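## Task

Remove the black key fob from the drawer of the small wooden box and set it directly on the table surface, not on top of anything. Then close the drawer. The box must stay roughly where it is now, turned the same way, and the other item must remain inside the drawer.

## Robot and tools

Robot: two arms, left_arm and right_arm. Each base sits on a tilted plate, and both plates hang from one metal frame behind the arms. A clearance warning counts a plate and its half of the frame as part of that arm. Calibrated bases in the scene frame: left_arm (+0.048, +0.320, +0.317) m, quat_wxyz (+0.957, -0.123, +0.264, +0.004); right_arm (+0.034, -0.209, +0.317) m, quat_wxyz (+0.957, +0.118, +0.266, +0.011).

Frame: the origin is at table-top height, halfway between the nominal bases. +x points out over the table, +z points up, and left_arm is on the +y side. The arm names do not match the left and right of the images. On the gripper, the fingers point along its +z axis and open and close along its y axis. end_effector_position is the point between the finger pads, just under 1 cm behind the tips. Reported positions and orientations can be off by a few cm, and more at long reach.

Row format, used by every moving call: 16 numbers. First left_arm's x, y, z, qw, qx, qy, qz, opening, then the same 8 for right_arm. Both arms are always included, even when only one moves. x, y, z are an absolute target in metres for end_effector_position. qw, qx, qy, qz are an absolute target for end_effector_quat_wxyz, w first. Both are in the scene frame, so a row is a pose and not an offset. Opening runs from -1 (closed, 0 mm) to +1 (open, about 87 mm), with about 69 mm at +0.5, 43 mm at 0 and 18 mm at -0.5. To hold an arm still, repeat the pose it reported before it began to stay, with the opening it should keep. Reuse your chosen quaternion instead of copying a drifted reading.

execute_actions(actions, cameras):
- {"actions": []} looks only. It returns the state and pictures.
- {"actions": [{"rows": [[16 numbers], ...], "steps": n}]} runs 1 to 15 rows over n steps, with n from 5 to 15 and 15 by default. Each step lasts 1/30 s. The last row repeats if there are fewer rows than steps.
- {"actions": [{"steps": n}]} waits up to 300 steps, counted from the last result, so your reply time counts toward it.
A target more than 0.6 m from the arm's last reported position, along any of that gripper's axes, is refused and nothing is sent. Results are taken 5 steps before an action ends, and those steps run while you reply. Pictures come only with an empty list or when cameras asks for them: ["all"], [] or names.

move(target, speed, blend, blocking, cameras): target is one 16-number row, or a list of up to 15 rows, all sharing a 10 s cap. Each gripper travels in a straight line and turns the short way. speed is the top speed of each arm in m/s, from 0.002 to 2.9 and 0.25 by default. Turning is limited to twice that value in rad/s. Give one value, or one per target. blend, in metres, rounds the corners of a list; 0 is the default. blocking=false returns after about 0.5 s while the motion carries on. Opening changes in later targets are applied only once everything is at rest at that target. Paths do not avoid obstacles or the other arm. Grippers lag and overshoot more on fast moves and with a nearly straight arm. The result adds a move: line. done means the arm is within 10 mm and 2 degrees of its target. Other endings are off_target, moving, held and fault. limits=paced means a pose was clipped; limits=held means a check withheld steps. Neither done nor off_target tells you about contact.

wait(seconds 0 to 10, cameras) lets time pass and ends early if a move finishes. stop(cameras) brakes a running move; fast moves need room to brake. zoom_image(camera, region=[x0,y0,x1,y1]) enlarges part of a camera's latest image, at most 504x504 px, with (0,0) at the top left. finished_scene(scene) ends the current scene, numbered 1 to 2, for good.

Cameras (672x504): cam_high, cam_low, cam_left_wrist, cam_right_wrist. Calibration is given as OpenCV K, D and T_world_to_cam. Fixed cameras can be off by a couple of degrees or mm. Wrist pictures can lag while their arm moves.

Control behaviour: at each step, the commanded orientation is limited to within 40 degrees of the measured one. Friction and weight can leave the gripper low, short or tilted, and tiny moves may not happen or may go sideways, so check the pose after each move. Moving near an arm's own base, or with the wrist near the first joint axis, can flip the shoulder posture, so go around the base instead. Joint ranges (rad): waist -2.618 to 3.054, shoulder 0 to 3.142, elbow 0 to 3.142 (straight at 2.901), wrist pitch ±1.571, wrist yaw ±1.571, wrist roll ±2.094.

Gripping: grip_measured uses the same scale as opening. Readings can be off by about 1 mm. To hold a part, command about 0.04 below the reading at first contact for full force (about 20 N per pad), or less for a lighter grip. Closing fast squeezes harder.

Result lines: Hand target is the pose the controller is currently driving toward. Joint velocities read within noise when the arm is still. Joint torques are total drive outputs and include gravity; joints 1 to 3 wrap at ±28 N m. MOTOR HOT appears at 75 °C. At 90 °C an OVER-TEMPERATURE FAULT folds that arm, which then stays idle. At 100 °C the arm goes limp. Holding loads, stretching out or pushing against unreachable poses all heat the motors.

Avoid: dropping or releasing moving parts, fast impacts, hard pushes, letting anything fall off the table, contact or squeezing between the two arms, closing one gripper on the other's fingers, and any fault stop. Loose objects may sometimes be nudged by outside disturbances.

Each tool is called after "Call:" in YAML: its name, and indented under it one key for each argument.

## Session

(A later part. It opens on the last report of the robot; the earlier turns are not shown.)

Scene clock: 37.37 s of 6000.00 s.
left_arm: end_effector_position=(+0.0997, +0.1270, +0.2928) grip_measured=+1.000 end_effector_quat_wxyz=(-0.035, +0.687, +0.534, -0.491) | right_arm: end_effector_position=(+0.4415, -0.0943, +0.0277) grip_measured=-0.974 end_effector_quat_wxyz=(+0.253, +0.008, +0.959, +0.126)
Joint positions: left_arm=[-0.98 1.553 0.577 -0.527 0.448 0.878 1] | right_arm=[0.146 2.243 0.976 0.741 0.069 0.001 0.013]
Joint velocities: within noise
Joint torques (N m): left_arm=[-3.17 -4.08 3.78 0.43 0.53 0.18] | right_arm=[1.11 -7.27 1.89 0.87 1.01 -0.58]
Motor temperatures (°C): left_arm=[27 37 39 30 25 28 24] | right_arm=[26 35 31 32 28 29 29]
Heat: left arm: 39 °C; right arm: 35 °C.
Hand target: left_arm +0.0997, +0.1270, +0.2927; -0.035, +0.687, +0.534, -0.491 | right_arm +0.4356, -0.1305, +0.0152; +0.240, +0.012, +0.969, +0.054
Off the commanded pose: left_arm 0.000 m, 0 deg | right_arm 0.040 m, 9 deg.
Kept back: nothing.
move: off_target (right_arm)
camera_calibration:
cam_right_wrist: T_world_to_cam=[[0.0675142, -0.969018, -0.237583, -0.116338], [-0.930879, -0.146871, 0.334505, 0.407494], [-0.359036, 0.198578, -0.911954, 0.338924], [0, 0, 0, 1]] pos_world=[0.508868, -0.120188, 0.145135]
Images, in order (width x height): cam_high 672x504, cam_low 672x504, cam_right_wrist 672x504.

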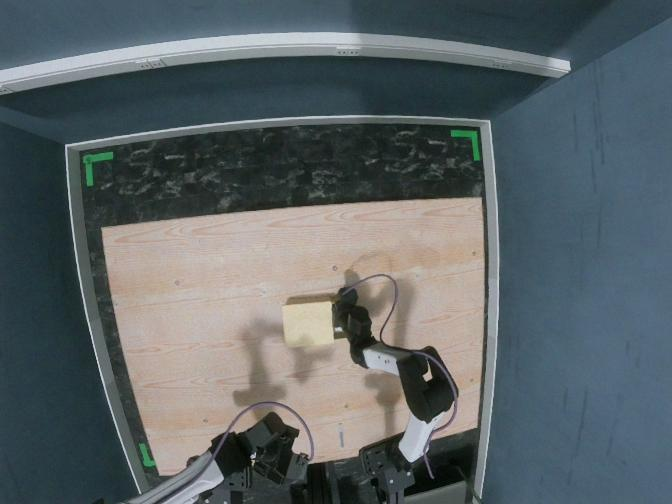

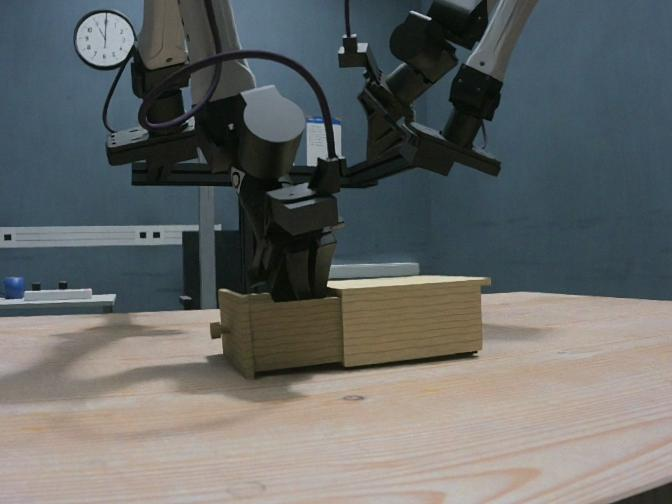

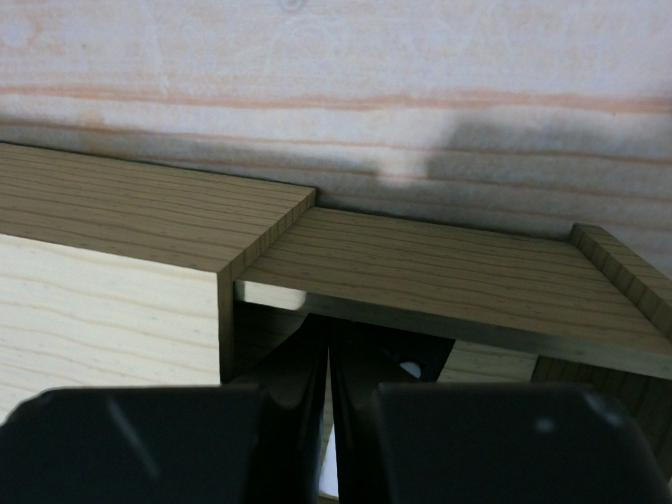

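Call:
zoom_image:
  camera: "cam_low"
  region: [205, 200, 365, 390]

Call:
zoom_image:
  camera: "cam_right_wrist"
  region: [200, 260, 500, 504]

Call:
zoom_image:
  camera: "cam_high"
  region: [270, 270, 390, 370]

Scaled by 2.653 from the camera's 672x504 image, which has a finer 960x720 frame.

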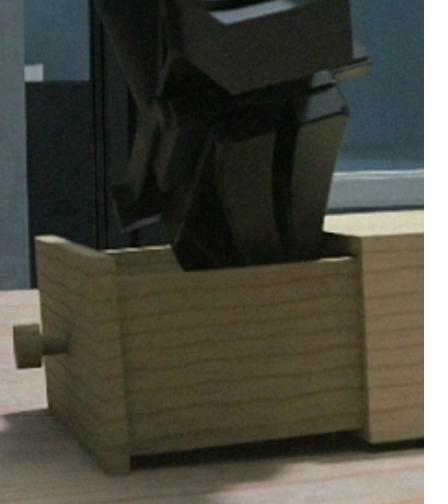

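Scaled by 1.680 from the camera's 672x504 image, which has a finer 960x720 frame.

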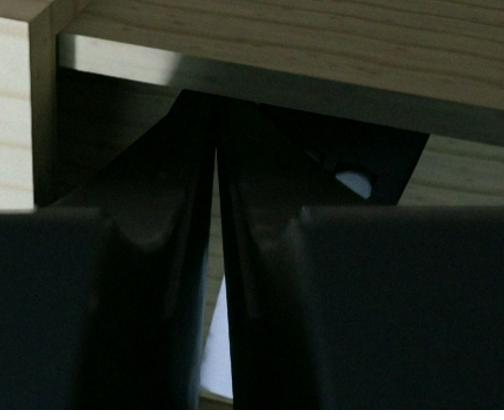

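Scaled by 4.200 from the camera's 672x504 image, which has a finer 960x720 frame.

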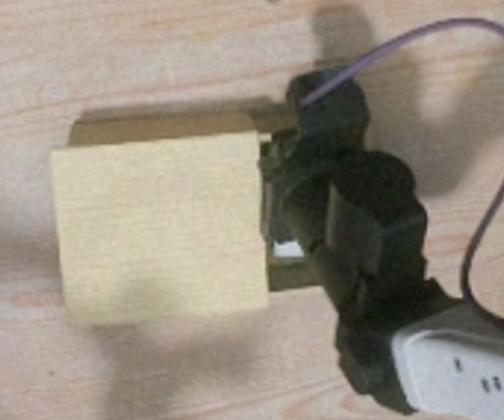

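Call:
move:
  target:
    - [0.0997, 0.1270, 0.2928, -0.035, 0.687, 0.534, -0.491, 1.0, 0.437, -0.098, 0.024, 0.23825, 0.04201, 0.95556, 0.16849, -0.98]
    - [0.0997, 0.1270, 0.2928, -0.035, 0.687, 0.534, -0.491, 1.0, 0.435, -0.133, 0.020, 0.23825, 0.04201, 0.95556, 0.16849, -0.98]
  speed: [0.15, 0.1]
  cameras: ["cam_low", "cam_right_wrist", "cam_high"]

Scene clock: 40.90 s of 6000.00 s.
left_arm: end_effector_position=(+0.0997, +0.1270, +0.2928) grip_measured=+1.000 end_effector_quat_wxyz=(-0.035, +0.687, +0.534, -0.491) | right_arm: end_effector_position=(+0.4406, -0.1023, +0.0282) grip_measured=-0.974 end_effector_quat_wxyz=(+0.248, +0.038, +0.945, +0.211)
Joint positions: left_arm=[-0.98 1.553 0.577 -0.527 0.448 0.878 1] | right_arm=[0.044 2.241 0.966 0.755 -0.17 0.053 0.013]
Joint velocities: within noise
Joint torques (N m): left_arm=[-3.18 -4.07 3.78 0.43 0.53 0.18] | right_arm=[-0.39 -9.26 0.21 0.73 0.29 -0.57]
Motor temperatures (°C): left_arm=[27 37 39 30 25 28 24] | right_arm=[26 35 31 32 29 29 29]
Heat: left arm: 39 °C; right arm: 35 °C.
Hand target: left_arm +0.0997, +0.1270, +0.2927; -0.035, +0.687, +0.534, -0.491 | right_arm +0.4345, -0.1322, +0.0204; +0.238, +0.042, +0.955, +0.169
Off the commanded pose: left_arm 0.000 m, 0 deg | right_arm 0.032 m, 5 deg.
Kept back: nothing.
move: off_target (right_arm)
camera_calibration:
cam_right_wrist: T_world_to_cam=[[0.0516063, -0.910701, -0.40983, -0.106174], [-0.930527, -0.192838, 0.311339, 0.401135], [-0.362568, 0.365291, -0.857384, 0.35781], [0, 0, 0, 1]] pos_world=[0.508477, -0.150044, 0.138378]
Images, in order (width x height): cam_high 672x504, cam_low 672x504, cam_right_wrist 672x504.

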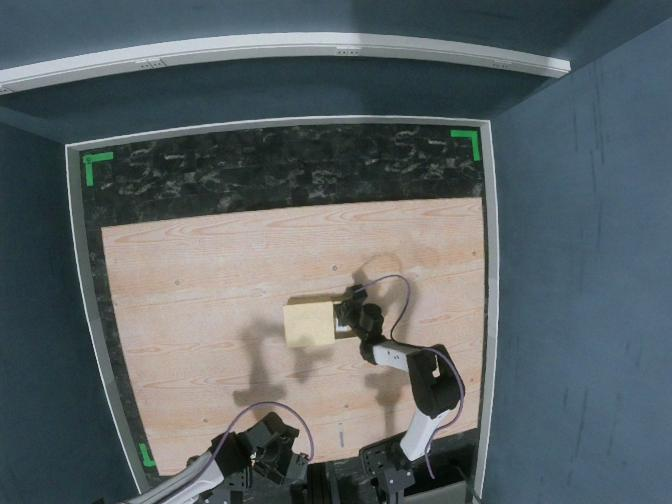

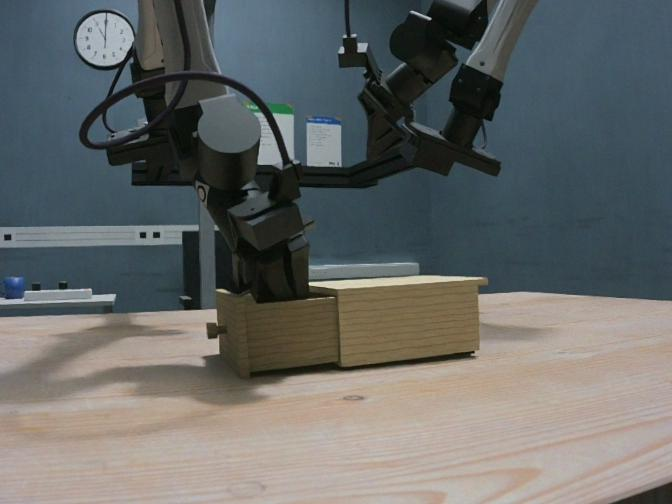

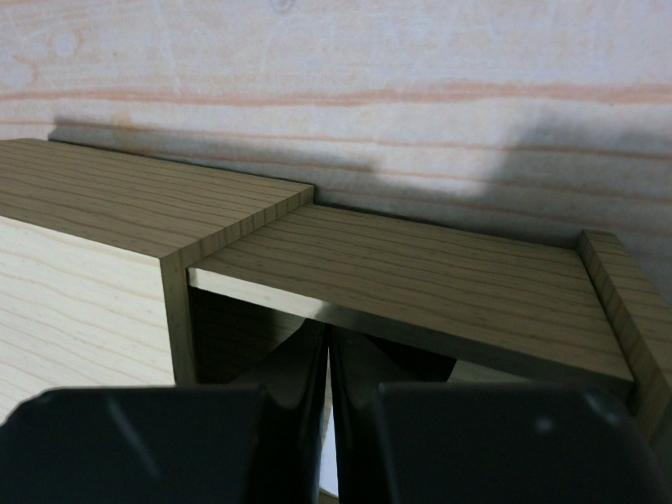

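Call:
move:
  target:
    - [0.0997, 0.1270, 0.2928, -0.035, 0.687, 0.534, -0.491, 1.0, 0.432, -0.110, 0.031, 0.23825, 0.04201, 0.95556, 0.16849, -0.98]
    - [0.0997, 0.1270, 0.2928, -0.035, 0.687, 0.534, -0.491, 1.0, 0.430, -0.140, 0.031, 0.23968, 0.02934, 0.96127, 0.11767, -0.98]
  speed: [0.15, 0.1]
  cameras: ["cam_low", "cam_right_wrist", "cam_high"]

Scene clock: 42.73 s of 6000.00 s.
left_arm: end_effector_position=(+0.0997, +0.1270, +0.2928) grip_measured=+1.000 end_effector_quat_wxyz=(-0.035, +0.687, +0.534, -0.491) | right_arm: end_effector_position=(+0.4247, -0.1206, +0.0275) grip_measured=-0.974 end_effector_quat_wxyz=(+0.237, +0.028, +0.960, +0.149)
Joint positions: left_arm=[-0.98 1.553 0.577 -0.527 0.448 0.878 1] | right_arm=[0.057 2.205 0.907 0.745 -0.041 0.01 0.013]
Joint velocities: within noise
Joint torques (N m): left_arm=[-3.22 -4.1 3.74 0.43 0.53 0.19] | right_arm=[1.63 -10.15 0.81 0.77 0.29 -0.42]
Motor temperatures (°C): left_arm=[27 37 39 30 25 28 24] | right_arm=[26 35 31 32 29 29 29]
Heat: left arm: 39 °C; right arm: 35 °C.
Hand target: left_arm +0.0997, +0.1270, +0.2927; -0.035, +0.687, +0.534, -0.491 | right_arm +0.4297, -0.1397, +0.0308; +0.240, +0.030, +0.963, +0.118
Off the commanded pose: left_arm 0.000 m, 0 deg | right_arm 0.020 m, 4 deg.
Kept back: nothing.
move: off_target (right_arm)
camera_calibration:
cam_right_wrist: T_world_to_cam=[[0.0366479, -0.955679, -0.29212, -0.12457], [-0.921319, -0.145536, 0.360543, 0.38349], [-0.387077, 0.255922, -0.885819, 0.356074], [0, 0, 0, 1]] pos_world=[0.49571, -0.154365, 0.140763]
Images, in order (width x height): cam_high 672x504, cam_low 672x504, cam_right_wrist 672x504.

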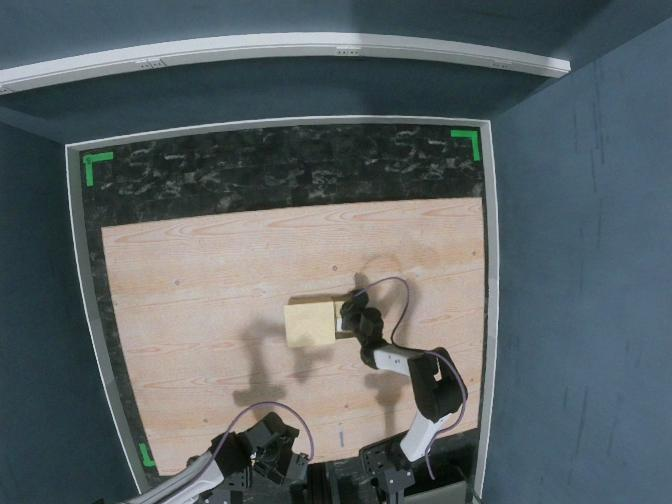

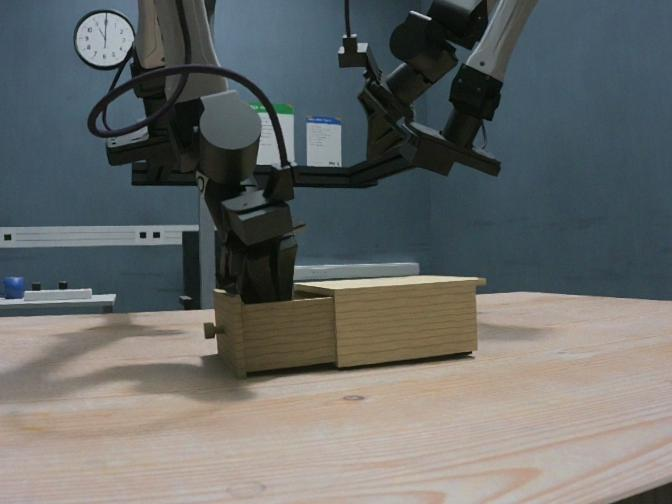

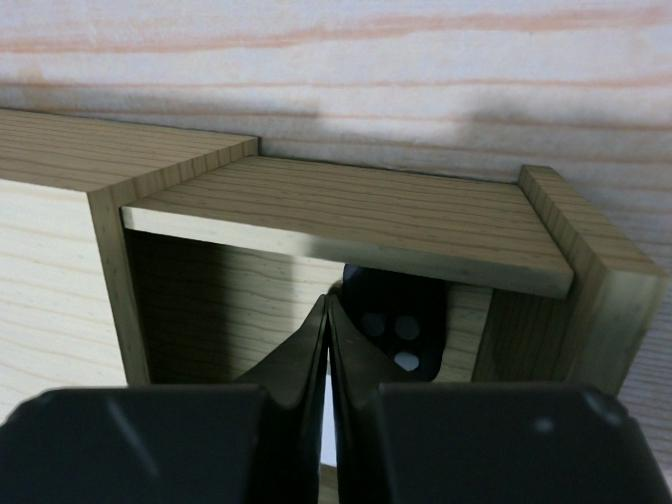

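Call:
move:
  target:
    - [0.0997, 0.1270, 0.2928, -0.035, 0.687, 0.534, -0.491, 1.0, 0.430, -0.154, 0.031, 0.23968, 0.02934, 0.96127, 0.11767, -0.98]
    - [0.0997, 0.1270, 0.2928, -0.035, 0.687, 0.534, -0.491, 1.0, 0.435, -0.140, 0.09, 0.23968, 0.02934, 0.96127, 0.11767, -0.98]
    - [0.0997, 0.1270, 0.2928, -0.035, 0.687, 0.534, -0.491, 1.0, 0.470, -0.150, 0.095, 0.21264, 0.70644, 0.67438, 0.03084, -0.98]
  speed: [0.08, 0.2, 0.5]
  blend: [0, 0.02, 0]
  cameras: ["cam_low", "cam_right_wrist", "cam_high"]

Scene clock: 47.33 s of 6000.00 s.
left_arm: end_effector_position=(+0.0997, +0.1270, +0.2928) grip_measured=+1.000 end_effector_quat_wxyz=(-0.035, +0.687, +0.534, -0.491) | right_arm: end_effector_position=(+0.4656, -0.1519, +0.0918) grip_measured=-0.974 end_effector_quat_wxyz=(+0.206, +0.705, +0.678, +0.033)
Joint positions: left_arm=[-0.98 1.553 0.577 -0.527 0.448 0.878 1] | right_arm=[0.173 1.967 0.941 0.325 0.588 1.56 0.013]
Joint velocities: within noise
Joint torques (N m): left_arm=[-3.26 -4.1 3.78 0.42 0.54 0.18] | right_arm=[4.83 -7.98 4.38 0.56 0.36 -0.11]
Motor temperatures (°C): left_arm=[27 37 39 30 25 28 24] | right_arm=[26 36 31 32 28 29 29]
Heat: left arm: 39 °C; right arm: 36 °C.
Hand target: left_arm +0.0997, +0.1270, +0.2927; -0.035, +0.687, +0.534, -0.491 | right_arm +0.4700, -0.1499, +0.0951; +0.213, +0.706, +0.674, +0.031
Off the commanded pose: left_arm 0.000 m, 0 deg | right_arm 0.006 m, 1 deg.
Kept back: nothing.
move: done
camera_calibration:
cam_right_wrist: T_world_to_cam=[[-0.942661, -0.0240848, -0.332882, 0.463977], [-0.214521, 0.807798, 0.549038, 0.191895], [0.255678, 0.588967, -0.766646, 0.177291], [0, 0, 0, 1]] pos_world=[0.43321, -0.248256, 0.185011]
Images, in order (width x height): cam_high 672x504, cam_low 672x504, cam_right_wrist 672x504.

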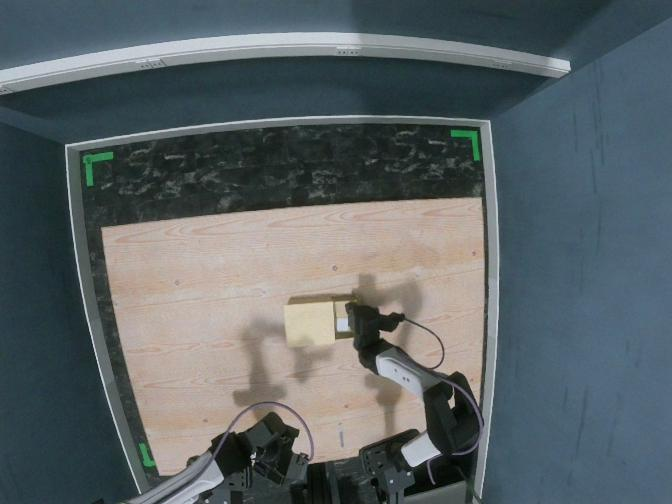

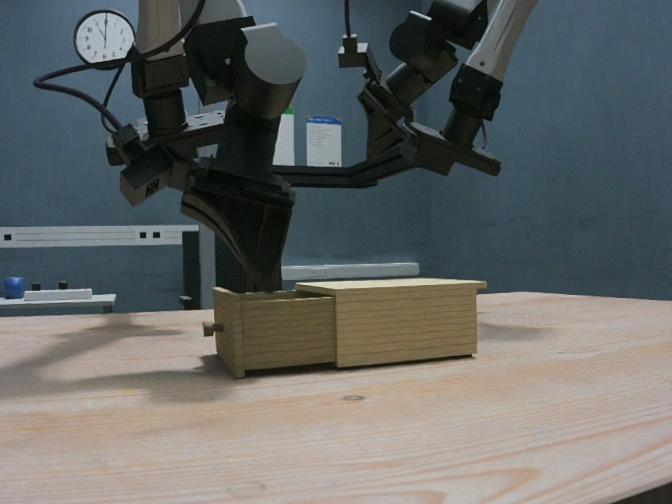

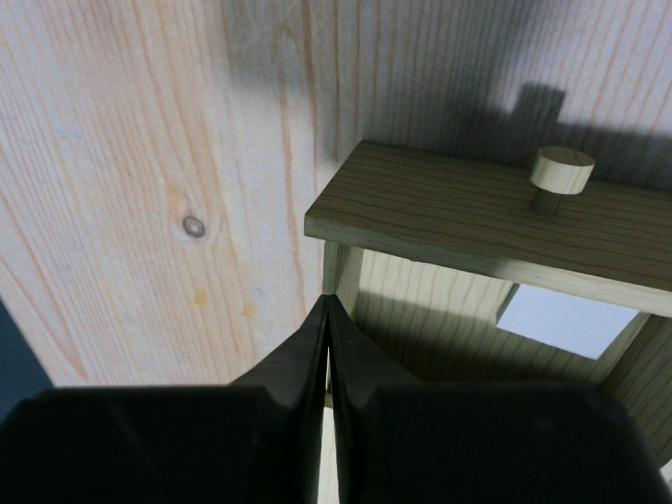

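Call:
zoom_image:
  camera: "cam_right_wrist"
  region: [300, 200, 540, 400]

Call:
zoom_image:
  camera: "cam_high"
  region: [270, 270, 390, 370]

Scaled by 2.100 from the camera's 672x504 image, which has a finer 960x720 frame.

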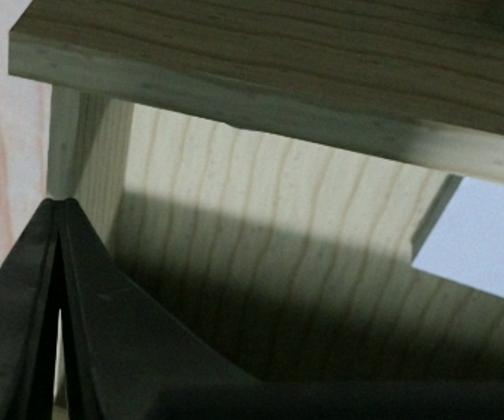

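Scaled by 4.200 from the camera's 672x504 image, which has a finer 960x720 frame.

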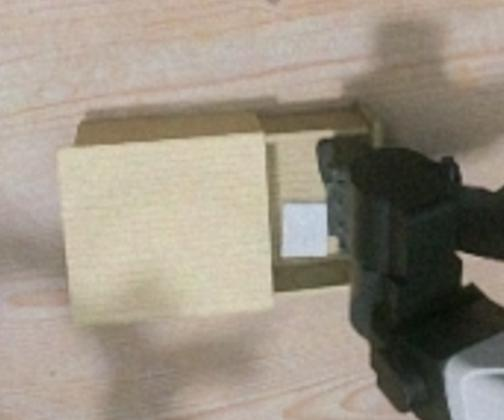

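Call:
move:
  target: [0.0997, 0.1270, 0.2928, -0.035, 0.687, 0.534, -0.491, 1.0, 0.464, -0.152, 0.046, 0.21264, 0.70644, 0.67438, 0.03084, -0.98]
  speed: 0.15
  cameras: ["cam_low", "cam_right_wrist"]

Scene clock: 49.43 s of 6000.00 s.
left_arm: end_effector_position=(+0.0997, +0.1270, +0.2928) grip_measured=+1.000 end_effector_quat_wxyz=(-0.035, +0.687, +0.534, -0.491) | right_arm: end_effector_position=(+0.4620, -0.1478, +0.0508) grip_measured=-0.974 end_effector_quat_wxyz=(+0.208, +0.707, +0.675, +0.033)
Joint positions: left_arm=[-0.98 1.553 0.577 -0.527 0.448 0.878 1] | right_arm=[0.151 2.126 0.988 0.447 0.574 1.548 0.013]
Joint velocities: within noise
Joint torques (N m): left_arm=[-3.22 -4.07 3.73 0.43 0.53 0.19] | right_arm=[2.76 -6.68 3.23 0.81 0.2 -0.26]
Motor temperatures (°C): left_arm=[27 37 39 30 25 27 23] | right_arm=[26 36 31 32 28 29 29]
Heat: left arm: 39 °C; right arm: 36 °C.
Hand target: left_arm +0.0997, +0.1270, +0.2927; -0.035, +0.687, +0.534, -0.491 | right_arm +0.4639, -0.1521, +0.0462; +0.213, +0.706, +0.674, +0.031
Off the commanded pose: left_arm 0.000 m, 0 deg | right_arm 0.007 m, 1 deg.
Kept back: nothing.
move: done
camera_calibration:
cam_right_wrist: T_world_to_cam=[[-0.941936, -0.0185437, -0.335281, 0.4477], [-0.211022, 0.80937, 0.548078, 0.208944], [0.261203, 0.587006, -0.766288, 0.141496], [0, 0, 0, 1]] pos_world=[0.428837, -0.24387, 0.144015]
Images, in order (width x height): cam_low 672x504, cam_right_wrist 672x504.

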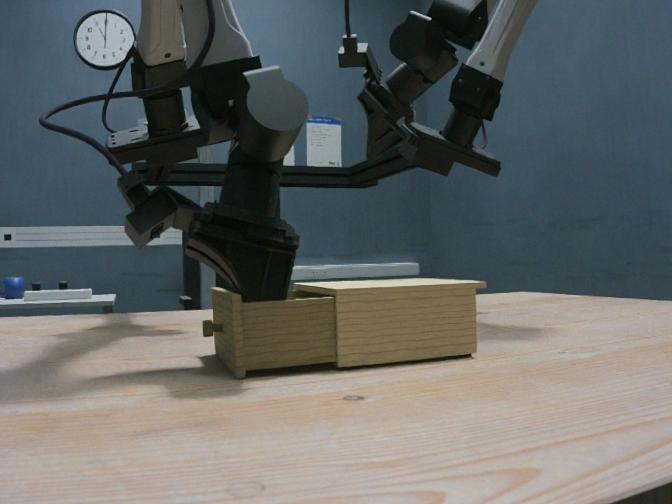

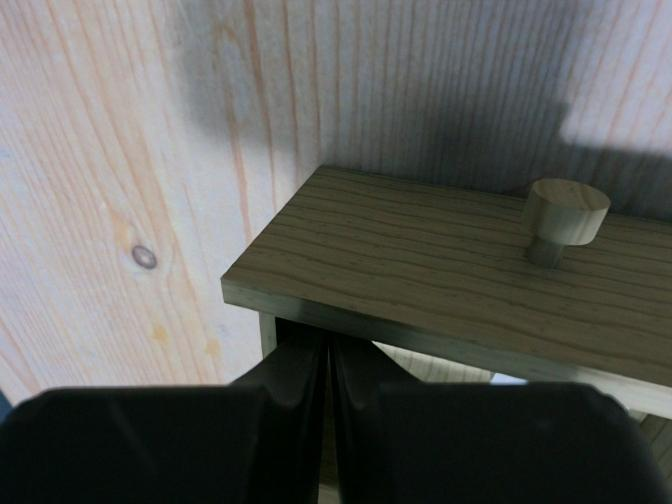

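Call:
move:
  target: [0.0997, 0.1270, 0.2928, -0.035, 0.687, 0.534, -0.491, 1.0, 0.4605, -0.154, 0.018, 0.21264, 0.70644, 0.67438, 0.03084, -0.98]
  speed: 0.12
  cameras: ["cam_low", "cam_right_wrist"]

Scene clock: 52.37 s of 6000.00 s.
left_arm: end_effector_position=(+0.0997, +0.1270, +0.2928) grip_measured=+1.000 end_effector_quat_wxyz=(-0.035, +0.687, +0.534, -0.491) | right_arm: end_effector_position=(+0.4652, -0.1369, +0.0325) grip_measured=-0.974 end_effector_quat_wxyz=(+0.202, +0.704, +0.679, +0.054)
Joint positions: left_arm=[-0.98 1.553 0.577 -0.527 0.448 0.878 1] | right_arm=[0.145 2.206 1.023 0.519 0.53 1.53 0.013]
Joint velocities: within noise
Joint torques (N m): left_arm=[-3.22 -4.11 3.75 0.44 0.53 0.18] | right_arm=[0.88 -5.24 3.11 0.89 0.42 -0.28]
Motor temperatures (°C): left_arm=[27 37 39 30 25 27 23] | right_arm=[26 36 31 32 28 29 29]
Heat: left arm: 39 °C; right arm: 36 °C.
Hand target: left_arm +0.0997, +0.1270, +0.2927; -0.035, +0.687, +0.534, -0.491 | right_arm +0.4597, -0.1539, +0.0191; +0.212, +0.706, +0.675, +0.031
Off the commanded pose: left_arm 0.000 m, 0 deg | right_arm 0.023 m, 3 deg.
Kept back: nothing.
move: off_target (right_arm)
camera_calibration:
cam_right_wrist: T_world_to_cam=[[-0.934293, -0.0243807, -0.355673, 0.441035], [-0.237702, 0.786136, 0.570515, 0.219294], [0.265698, 0.617572, -0.740277, 0.121487], [0, 0, 0, 1]] pos_world=[0.431904, -0.236669, 0.121688]
Images, in order (width x height): cam_low 672x504, cam_right_wrist 672x504.

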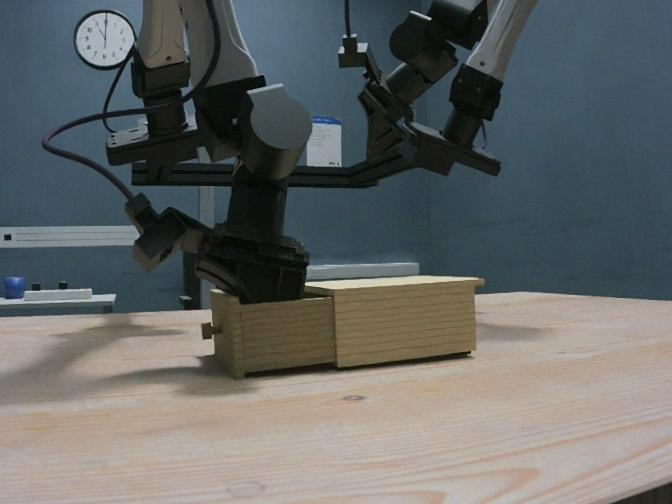

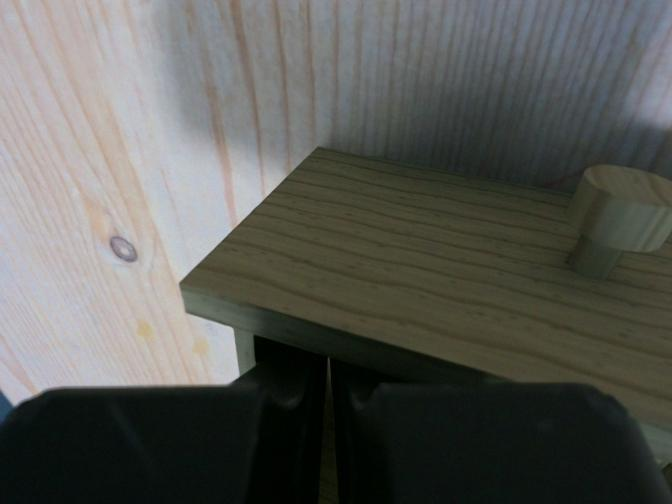

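Call:
zoom_image:
  camera: "cam_right_wrist"
  region: [180, 280, 500, 504]

Call:
zoom_image:
  camera: "cam_low"
  region: [185, 200, 345, 390]

Scaled by 1.575 from the camera's 672x504 image, which has a finer 960x720 frame.

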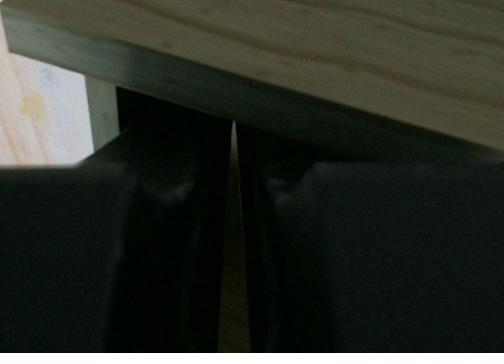

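Scaled by 2.653 from the camera's 672x504 image, which has a finer 960x720 frame.

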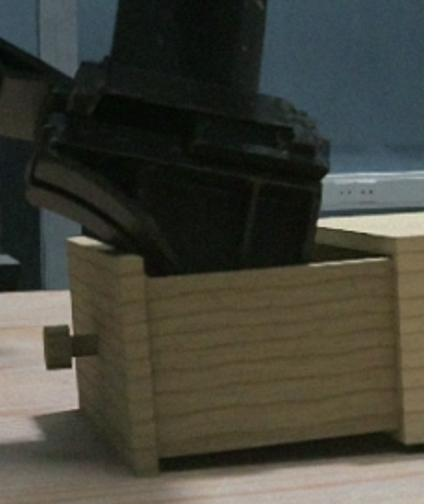

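Call:
move:
  target:
    - [0.0997, 0.1270, 0.2928, -0.035, 0.687, 0.534, -0.491, 1.0, 0.460, -0.138, 0.075, 0.21264, 0.70644, 0.67438, 0.03084, -0.98]
    - [0.0997, 0.1270, 0.2928, -0.035, 0.687, 0.534, -0.491, 1.0, 0.430, -0.105, 0.115, 0.06163, 0.70442, 0.70442, -0.06163, -0.5]
  speed: [0.25, 0.25]
  blend: [0.015, 0]
  cameras: ["cam_low", "cam_right_wrist", "cam_high"]

Scene clock: 57.00 s of 6000.00 s.
left_arm: end_effector_position=(+0.0997, +0.1270, +0.2928) grip_measured=+1.000 end_effector_quat_wxyz=(-0.035, +0.687, +0.534, -0.491) | right_arm: end_effector_position=(+0.4149, -0.1085, +0.1015) grip_measured=-0.500 end_effector_quat_wxyz=(+0.053, +0.698, +0.710, -0.079)
Joint positions: left_arm=[-0.98 1.553 0.577 -0.527 0.448 0.878 1] | right_arm=[0.268 2.005 1.196 -0.371 0.542 1.792 0.25]
Joint velocities: within noise
Joint torques (N m): left_arm=[-3.18 -4.11 3.75 0.43 0.54 0.19] | right_arm=[5.37 -10.62 5.34 -0.16 0.16 -0.02]
Motor temperatures (°C): left_arm=[27 37 39 30 25 27 23] | right_arm=[26 36 31 31 28 29 29]
Heat: left arm: 39 °C; right arm: 36 °C.
Hand target: left_arm +0.0997, +0.1270, +0.2927; -0.035, +0.687, +0.534, -0.491 | right_arm +0.4299, -0.1050, +0.1150; +0.062, +0.705, +0.704, -0.061
Off the commanded pose: left_arm 0.000 m, 0 deg | right_arm 0.021 m, 2 deg.
Kept back: nothing.
move: off_target (right_arm); target 2's new opening was sent with right_arm's hand 0.020 m and 2 deg from that target
camera_calibration:
cam_right_wrist: T_world_to_cam=[[-0.998646, -0.0333914, 0.0398949, 0.404889], [-0.000288434, 0.770385, 0.637579, 0.0386767], [-0.0520241, 0.636704, -0.769351, 0.305202], [0, 0, 0, 1]] pos_world=[0.420229, -0.2106, 0.193995]
Images, in order (width x height): cam_high 672x504, cam_low 672x504, cam_right_wrist 672x504.

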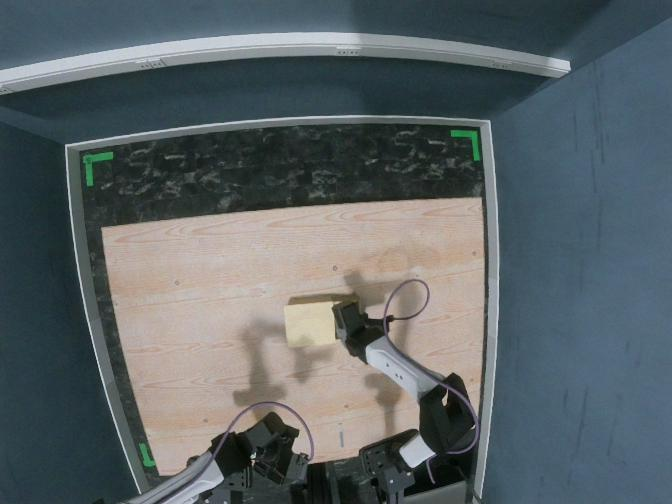

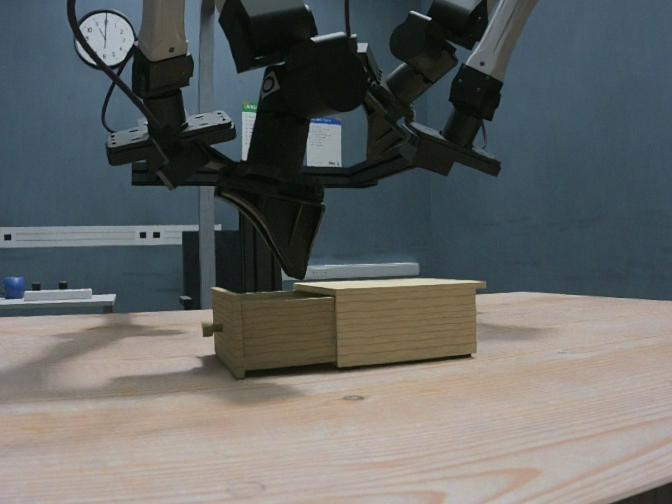

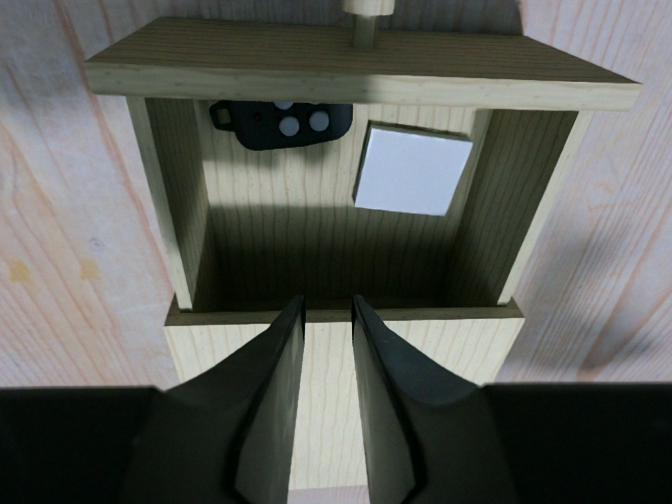

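Call:
zoom_image:
  camera: "cam_low"
  region: [200, 170, 350, 300]

Call:
zoom_image:
  camera: "cam_right_wrist"
  region: [120, 10, 560, 330]

Scaled by 3.360 from the camera's 672x504 image, which has a finer 960x720 frame.

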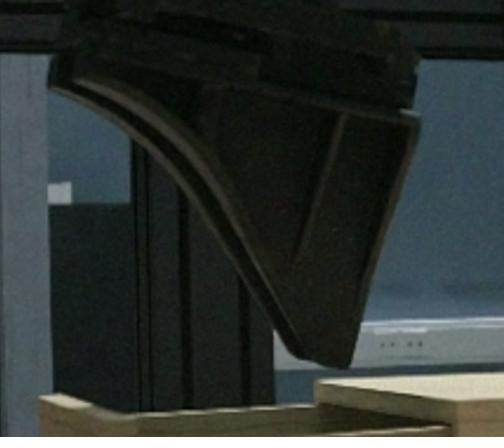

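Scaled by 1.145 from the camera's 672x504 image, which has a finer 960x720 frame.

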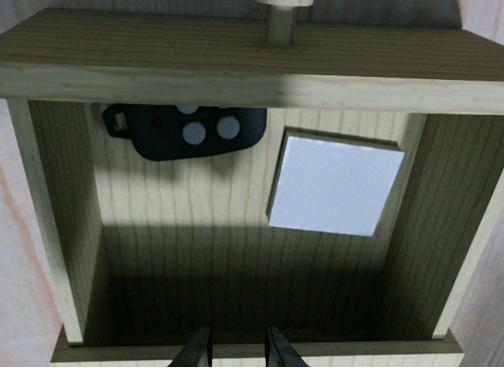

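Call:
move:
  target:
    - [0.0997, 0.1270, 0.2928, -0.035, 0.687, 0.534, -0.491, 1.0, 0.430, -0.120, 0.115, 0.04362, 0, 0.99905, 0, -0.5]
    - [0.0997, 0.1270, 0.2928, -0.035, 0.687, 0.534, -0.491, 1.0, 0.437, -0.146, 0.085, 0.02947, -0.73658, 0.67495, 0.03216, -0.5]
  speed: [0.8, 0.8]
  blend: [0.01, 0]
  cameras: ["cam_low", "cam_right_wrist", "cam_high"]

Scene clock: 63.83 s of 6000.00 s.
left_arm: end_effector_position=(+0.0997, +0.1270, +0.2928) grip_measured=+1.000 end_effector_quat_wxyz=(-0.035, +0.687, +0.534, -0.491) | right_arm: end_effector_position=(+0.4398, -0.1446, +0.0912) grip_measured=-0.500 end_effector_quat_wxyz=(-0.028, +0.735, -0.677, -0.027)
Joint positions: left_arm=[-0.98 1.553 0.577 -0.527 0.448 0.878 1] | right_arm=[0.249 2.051 1.24 -0.266 0.281 -1.475 0.25]
Joint velocities: within noise
Joint torques (N m): left_arm=[-3.19 -4.08 3.75 0.41 0.54 0.17] | right_arm=[3.44 -7.65 3.14 0.29 -0.27 -0.24]
Motor temperatures (°C): left_arm=[27 37 39 30 25 27 23] | right_arm=[26 37 31 31 28 29 29]
Heat: left arm: 39 °C; right arm: 37 °C.
Hand target: left_arm +0.0997, +0.1270, +0.2927; -0.035, +0.687, +0.534, -0.491 | right_arm +0.4369, -0.1460, +0.0852; -0.029, +0.736, -0.675, -0.032
Off the commanded pose: left_arm 0.000 m, 0 deg | right_arm 0.007 m, 1 deg.
Kept back: nothing.
move: done
camera_calibration:
cam_right_wrist: T_world_to_cam=[[0.994634, 0.103332, 0.00511992, -0.424712], [0.068236, -0.692404, 0.718276, -0.175972], [0.0777657, -0.714072, -0.69574, 0.0623903], [0, 0, 0, 1]] pos_world=[0.429589, -0.0334063, 0.171978]
Images, in order (width x height): cam_high 672x504, cam_low 672x504, cam_right_wrist 672x504.

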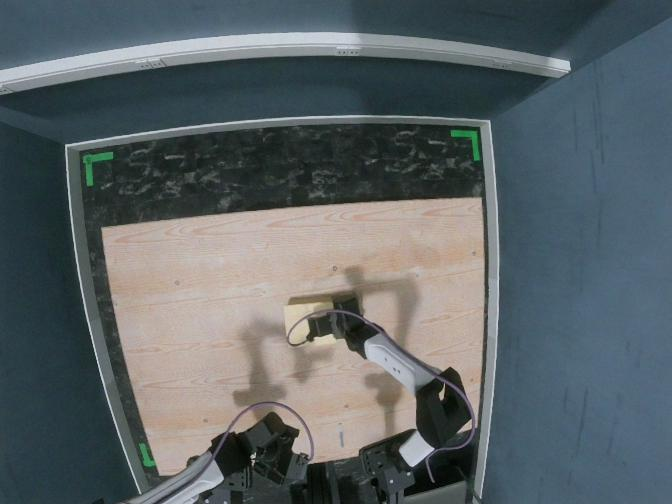

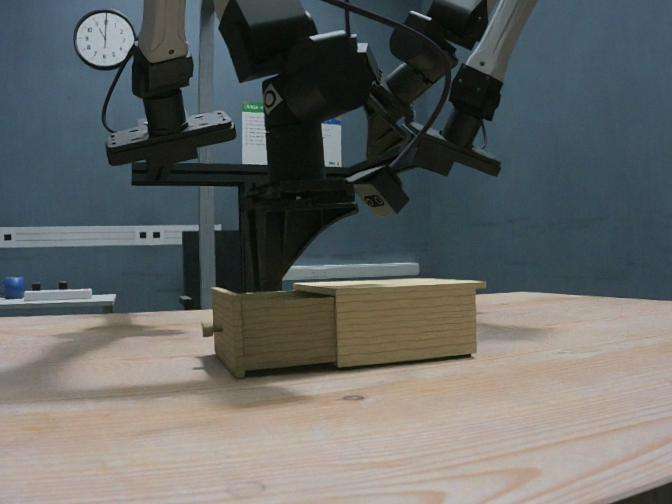

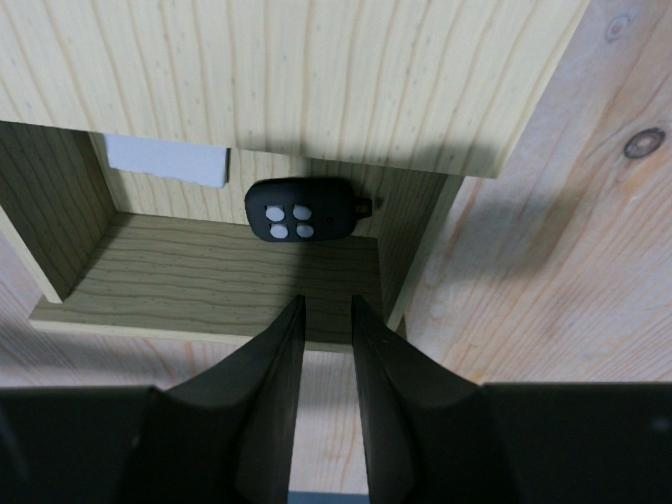

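Call:
move:
  target:
    - [0.0997, 0.1270, 0.2928, -0.035, 0.687, 0.534, -0.491, 1.0, 0.430, -0.155, 0.050, 0.02947, -0.73658, 0.67495, 0.03216, -0.5]
    - [0.0997, 0.1270, 0.2928, -0.035, 0.687, 0.534, -0.491, 1.0, 0.430, -0.155, 0.019, 0.02947, -0.73658, 0.67495, 0.03216, -0.5]
    - [0.0997, 0.1270, 0.2928, -0.035, 0.687, 0.534, -0.491, 1.0, 0.392, -0.153, 0.019, 0.02947, -0.73658, 0.67495, 0.03216, -0.5]
  speed: [0.2, 0.1, 0.06]
  blend: [0.01, 0, 0]
  cameras: ["cam_low", "cam_right_wrist", "cam_high"]

Scene clock: 66.97 s of 6000.00 s.
left_arm: end_effector_position=(+0.0997, +0.1270, +0.2928) grip_measured=+1.000 end_effector_quat_wxyz=(-0.035, +0.687, +0.534, -0.491) | right_arm: end_effector_position=(+0.4164, -0.1582, +0.0358) grip_measured=-0.500 end_effector_quat_wxyz=(-0.033, +0.733, -0.679, +0.010)
Joint positions: left_arm=[-0.98 1.553 0.577 -0.527 0.448 0.878 1] | right_arm=[0.197 2.185 1.126 0.053 0.306 -1.533 0.25]
Joint velocities: within noise
Joint torques (N m): left_arm=[-3.23 -4.1 3.77 0.43 0.54 0.19] | right_arm=[2.71 -5.63 0.44 0.11 -0.77 -0.19]
Motor temperatures (°C): left_arm=[27 37 39 30 25 27 23] | right_arm=[26 37 31 31 28 29 29]
Heat: left arm: 39 °C; right arm: 37 °C.
Hand target: left_arm +0.0997, +0.1270, +0.2927; -0.035, +0.687, +0.534, -0.491 | right_arm +0.3915, -0.1532, +0.0210; -0.029, +0.736, -0.676, -0.032
Off the commanded pose: left_arm 0.000 m, 0 deg | right_arm 0.030 m, 5 deg.
Kept back: nothing.
move: off_target (right_arm)
camera_calibration:
cam_right_wrist: T_world_to_cam=[[0.99354, 0.0950227, 0.0620364, -0.402601], [0.0164747, -0.661656, 0.749627, -0.118667], [0.112278, -0.743762, -0.658947, -0.00445204], [0, 0, 0, 1]] pos_world=[0.402455, -0.0435716, 0.110998]
Images, in order (width x height): cam_high 672x504, cam_low 672x504, cam_right_wrist 672x504.

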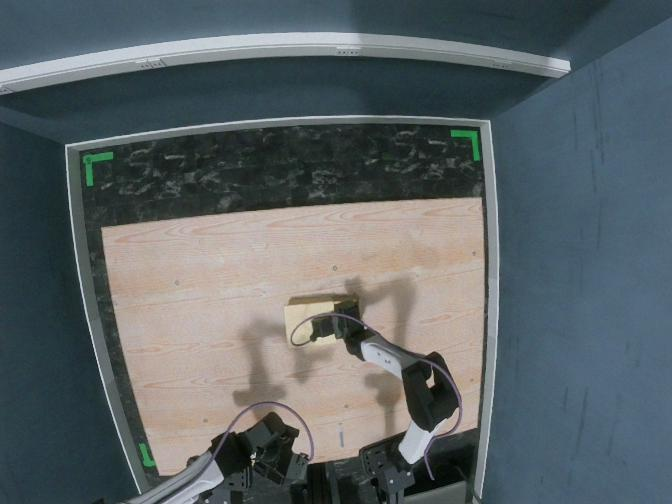

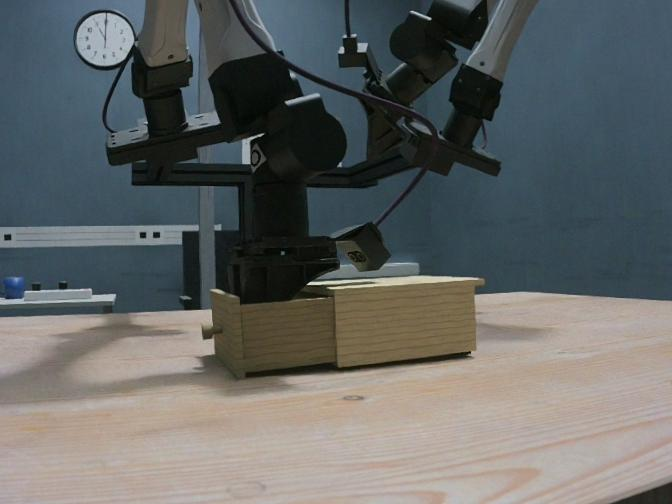

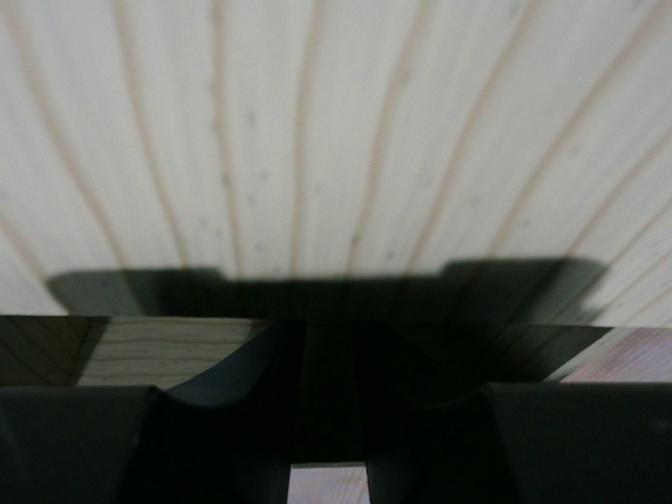

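Call:
move:
  target:
    - [0.0997, 0.1270, 0.2928, -0.035, 0.687, 0.534, -0.491, 1.0, 0.372, -0.152, 0.022, 0.02947, -0.73658, 0.67495, 0.03216, -0.5]
    - [0.0997, 0.1270, 0.2928, -0.035, 0.687, 0.534, -0.491, 1.0, 0.400, -0.148, 0.085, 0.02947, -0.73658, 0.67495, 0.03216, -0.5]
  speed: [0.07, 0.25]
  cameras: ["cam_low", "cam_right_wrist", "cam_high"]

Scene clock: 68.60 s of 6000.00 s.
left_arm: end_effector_position=(+0.0997, +0.1270, +0.2928) grip_measured=+1.000 end_effector_quat_wxyz=(-0.035, +0.687, +0.534, -0.491) | right_arm: end_effector_position=(+0.3906, -0.1532, +0.0749) grip_measured=-0.500 end_effector_quat_wxyz=(-0.013, +0.739, -0.672, -0.032)
Joint positions: left_arm=[-0.98 1.553 0.577 -0.527 0.448 0.878 1] | right_arm=[0.238 2.039 1.049 -0.116 0.285 -1.487 0.25]
Joint velocities: within noise
Joint torques (N m): left_arm=[-3.25 -4.04 3.79 0.43 0.53 0.17] | right_arm=[5.19 -10.14 3.25 0.01 -0.29 -0.08]
Motor temperatures (°C): left_arm=[27 37 39 30 25 27 23] | right_arm=[26 37 31 31 28 29 29]
Heat: left arm: 39 °C; right arm: 37 °C.
Hand target: left_arm +0.0997, +0.1270, +0.2927; -0.035, +0.687, +0.534, -0.491 | right_arm +0.3999, -0.1480, +0.0848; -0.029, +0.737, -0.675, -0.032
Off the commanded pose: left_arm 0.000 m, 0 deg | right_arm 0.015 m, 2 deg.
Kept back: nothing.
move: off_target (right_arm)
camera_calibration:
cam_right_wrist: T_world_to_cam=[[0.99294, 0.116197, -0.0238298, -0.370065], [0.0971441, -0.681341, 0.725491, -0.17699], [0.0680639, -0.722685, -0.687818, 0.0507082], [0, 0, 0, 1]] pos_world=[0.381195, -0.0409441, 0.154464]
Images, in order (width x height): cam_high 672x504, cam_low 672x504, cam_right_wrist 672x504.

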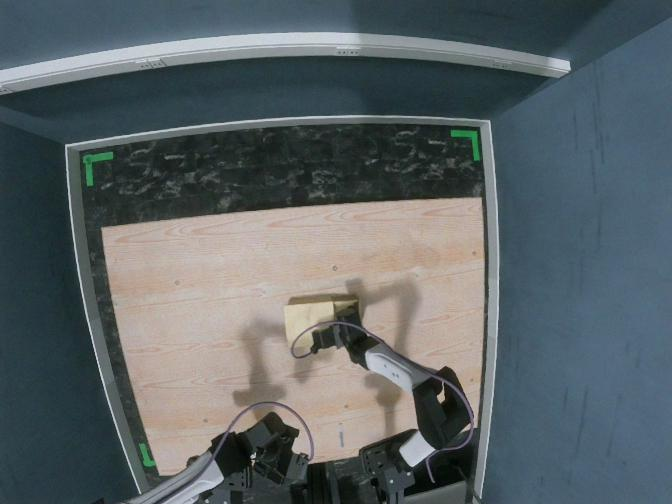

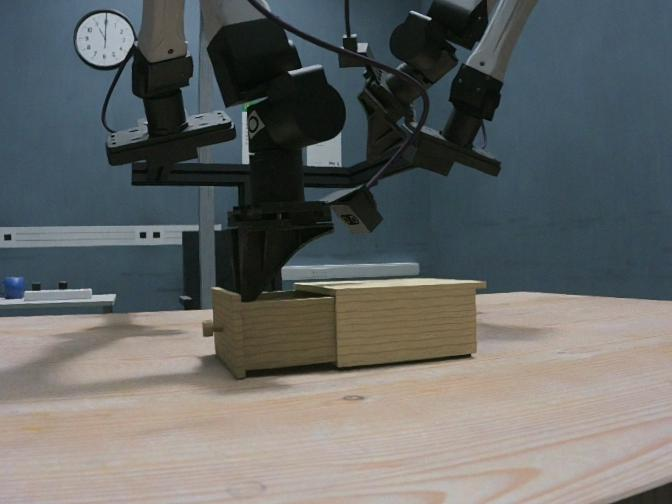

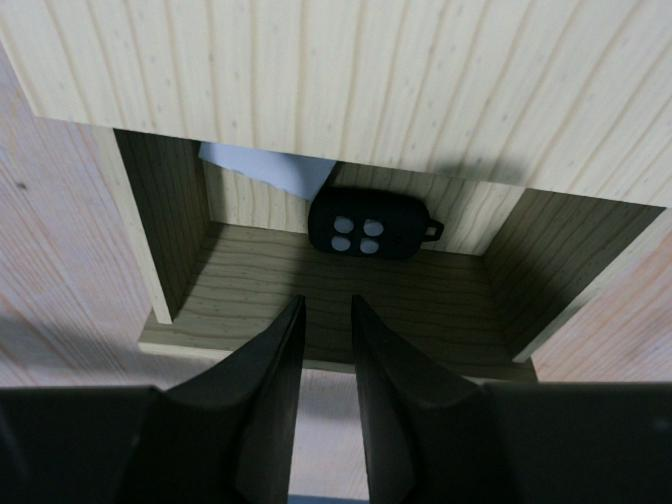

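Call:
move:
  target: [0.0997, 0.1270, 0.2928, -0.035, 0.687, 0.534, -0.491, 1.0, 0.414, -0.152, 0.062, 0.04317, -0.70579, 0.70579, 0.04317, 0.5]
  speed: 0.15
  cameras: ["cam_low", "cam_right_wrist"]

Scene clock: 70.97 s of 6000.00 s.
left_arm: end_effector_position=(+0.0997, +0.1270, +0.2928) grip_measured=+1.000 end_effector_quat_wxyz=(-0.035, +0.687, +0.534, -0.491) | right_arm: end_effector_position=(+0.4134, -0.1530, +0.0678) grip_measured=+0.500 end_effector_quat_wxyz=(-0.040, +0.712, -0.700, -0.037)
Joint positions: left_arm=[-0.98 1.553 0.577 -0.527 0.448 0.878 1] | right_arm=[0.205 2.067 1.125 -0.115 0.229 -1.451 0.75]
Joint velocities: within noise
Joint torques (N m): left_arm=[-3.18 -4.11 3.78 0.43 0.54 0.17] | right_arm=[3.36 -6.64 4.29 0.23 -0.32 -0.1]
Motor temperatures (°C): left_arm=[27 37 39 30 25 27 23] | right_arm=[26 37 31 31 28 29 29]
Heat: left arm: 39 °C; right arm: 37 °C.
Hand target: left_arm +0.0997, +0.1270, +0.2927; -0.035, +0.687, +0.534, -0.491 | right_arm +0.4139, -0.1520, +0.0621; -0.043, +0.706, -0.706, -0.043
Off the commanded pose: left_arm 0.000 m, 0 deg | right_arm 0.006 m, 1 deg.
Kept back: nothing.
move: done
camera_calibration:
cam_right_wrist: T_world_to_cam=[[0.999302, 0.0370452, 0.00491449, -0.409541], [0.023185, -0.717742, 0.695923, -0.146967], [0.029308, -0.695323, -0.7181, 0.0666484], [0, 0, 0, 1]] pos_world=[0.410709, -0.0439705, 0.15215]
Images, in order (width x height): cam_low 672x504, cam_right_wrist 672x504.

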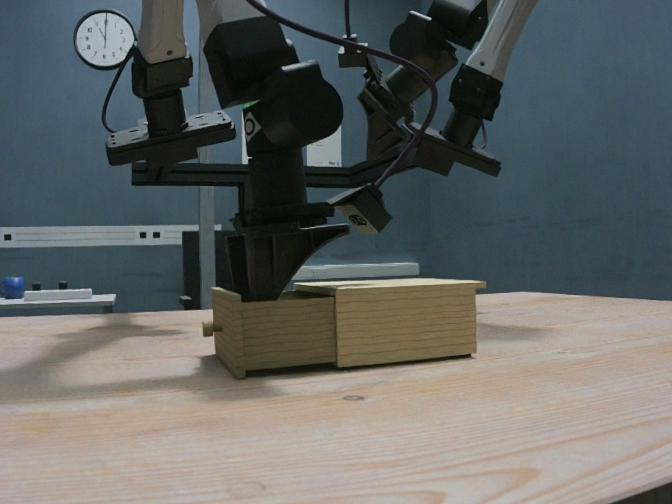

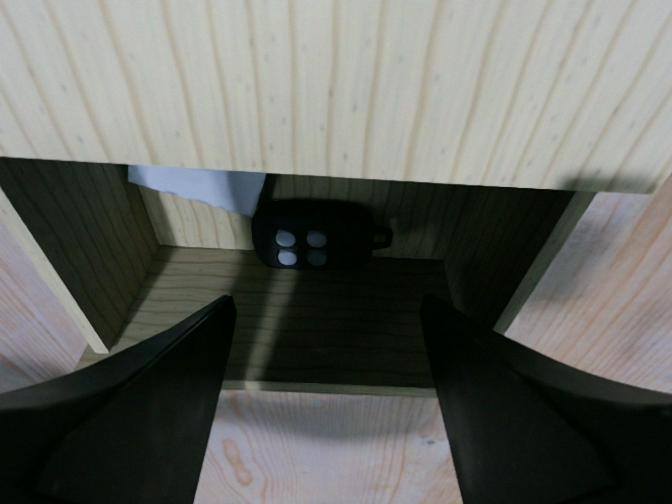

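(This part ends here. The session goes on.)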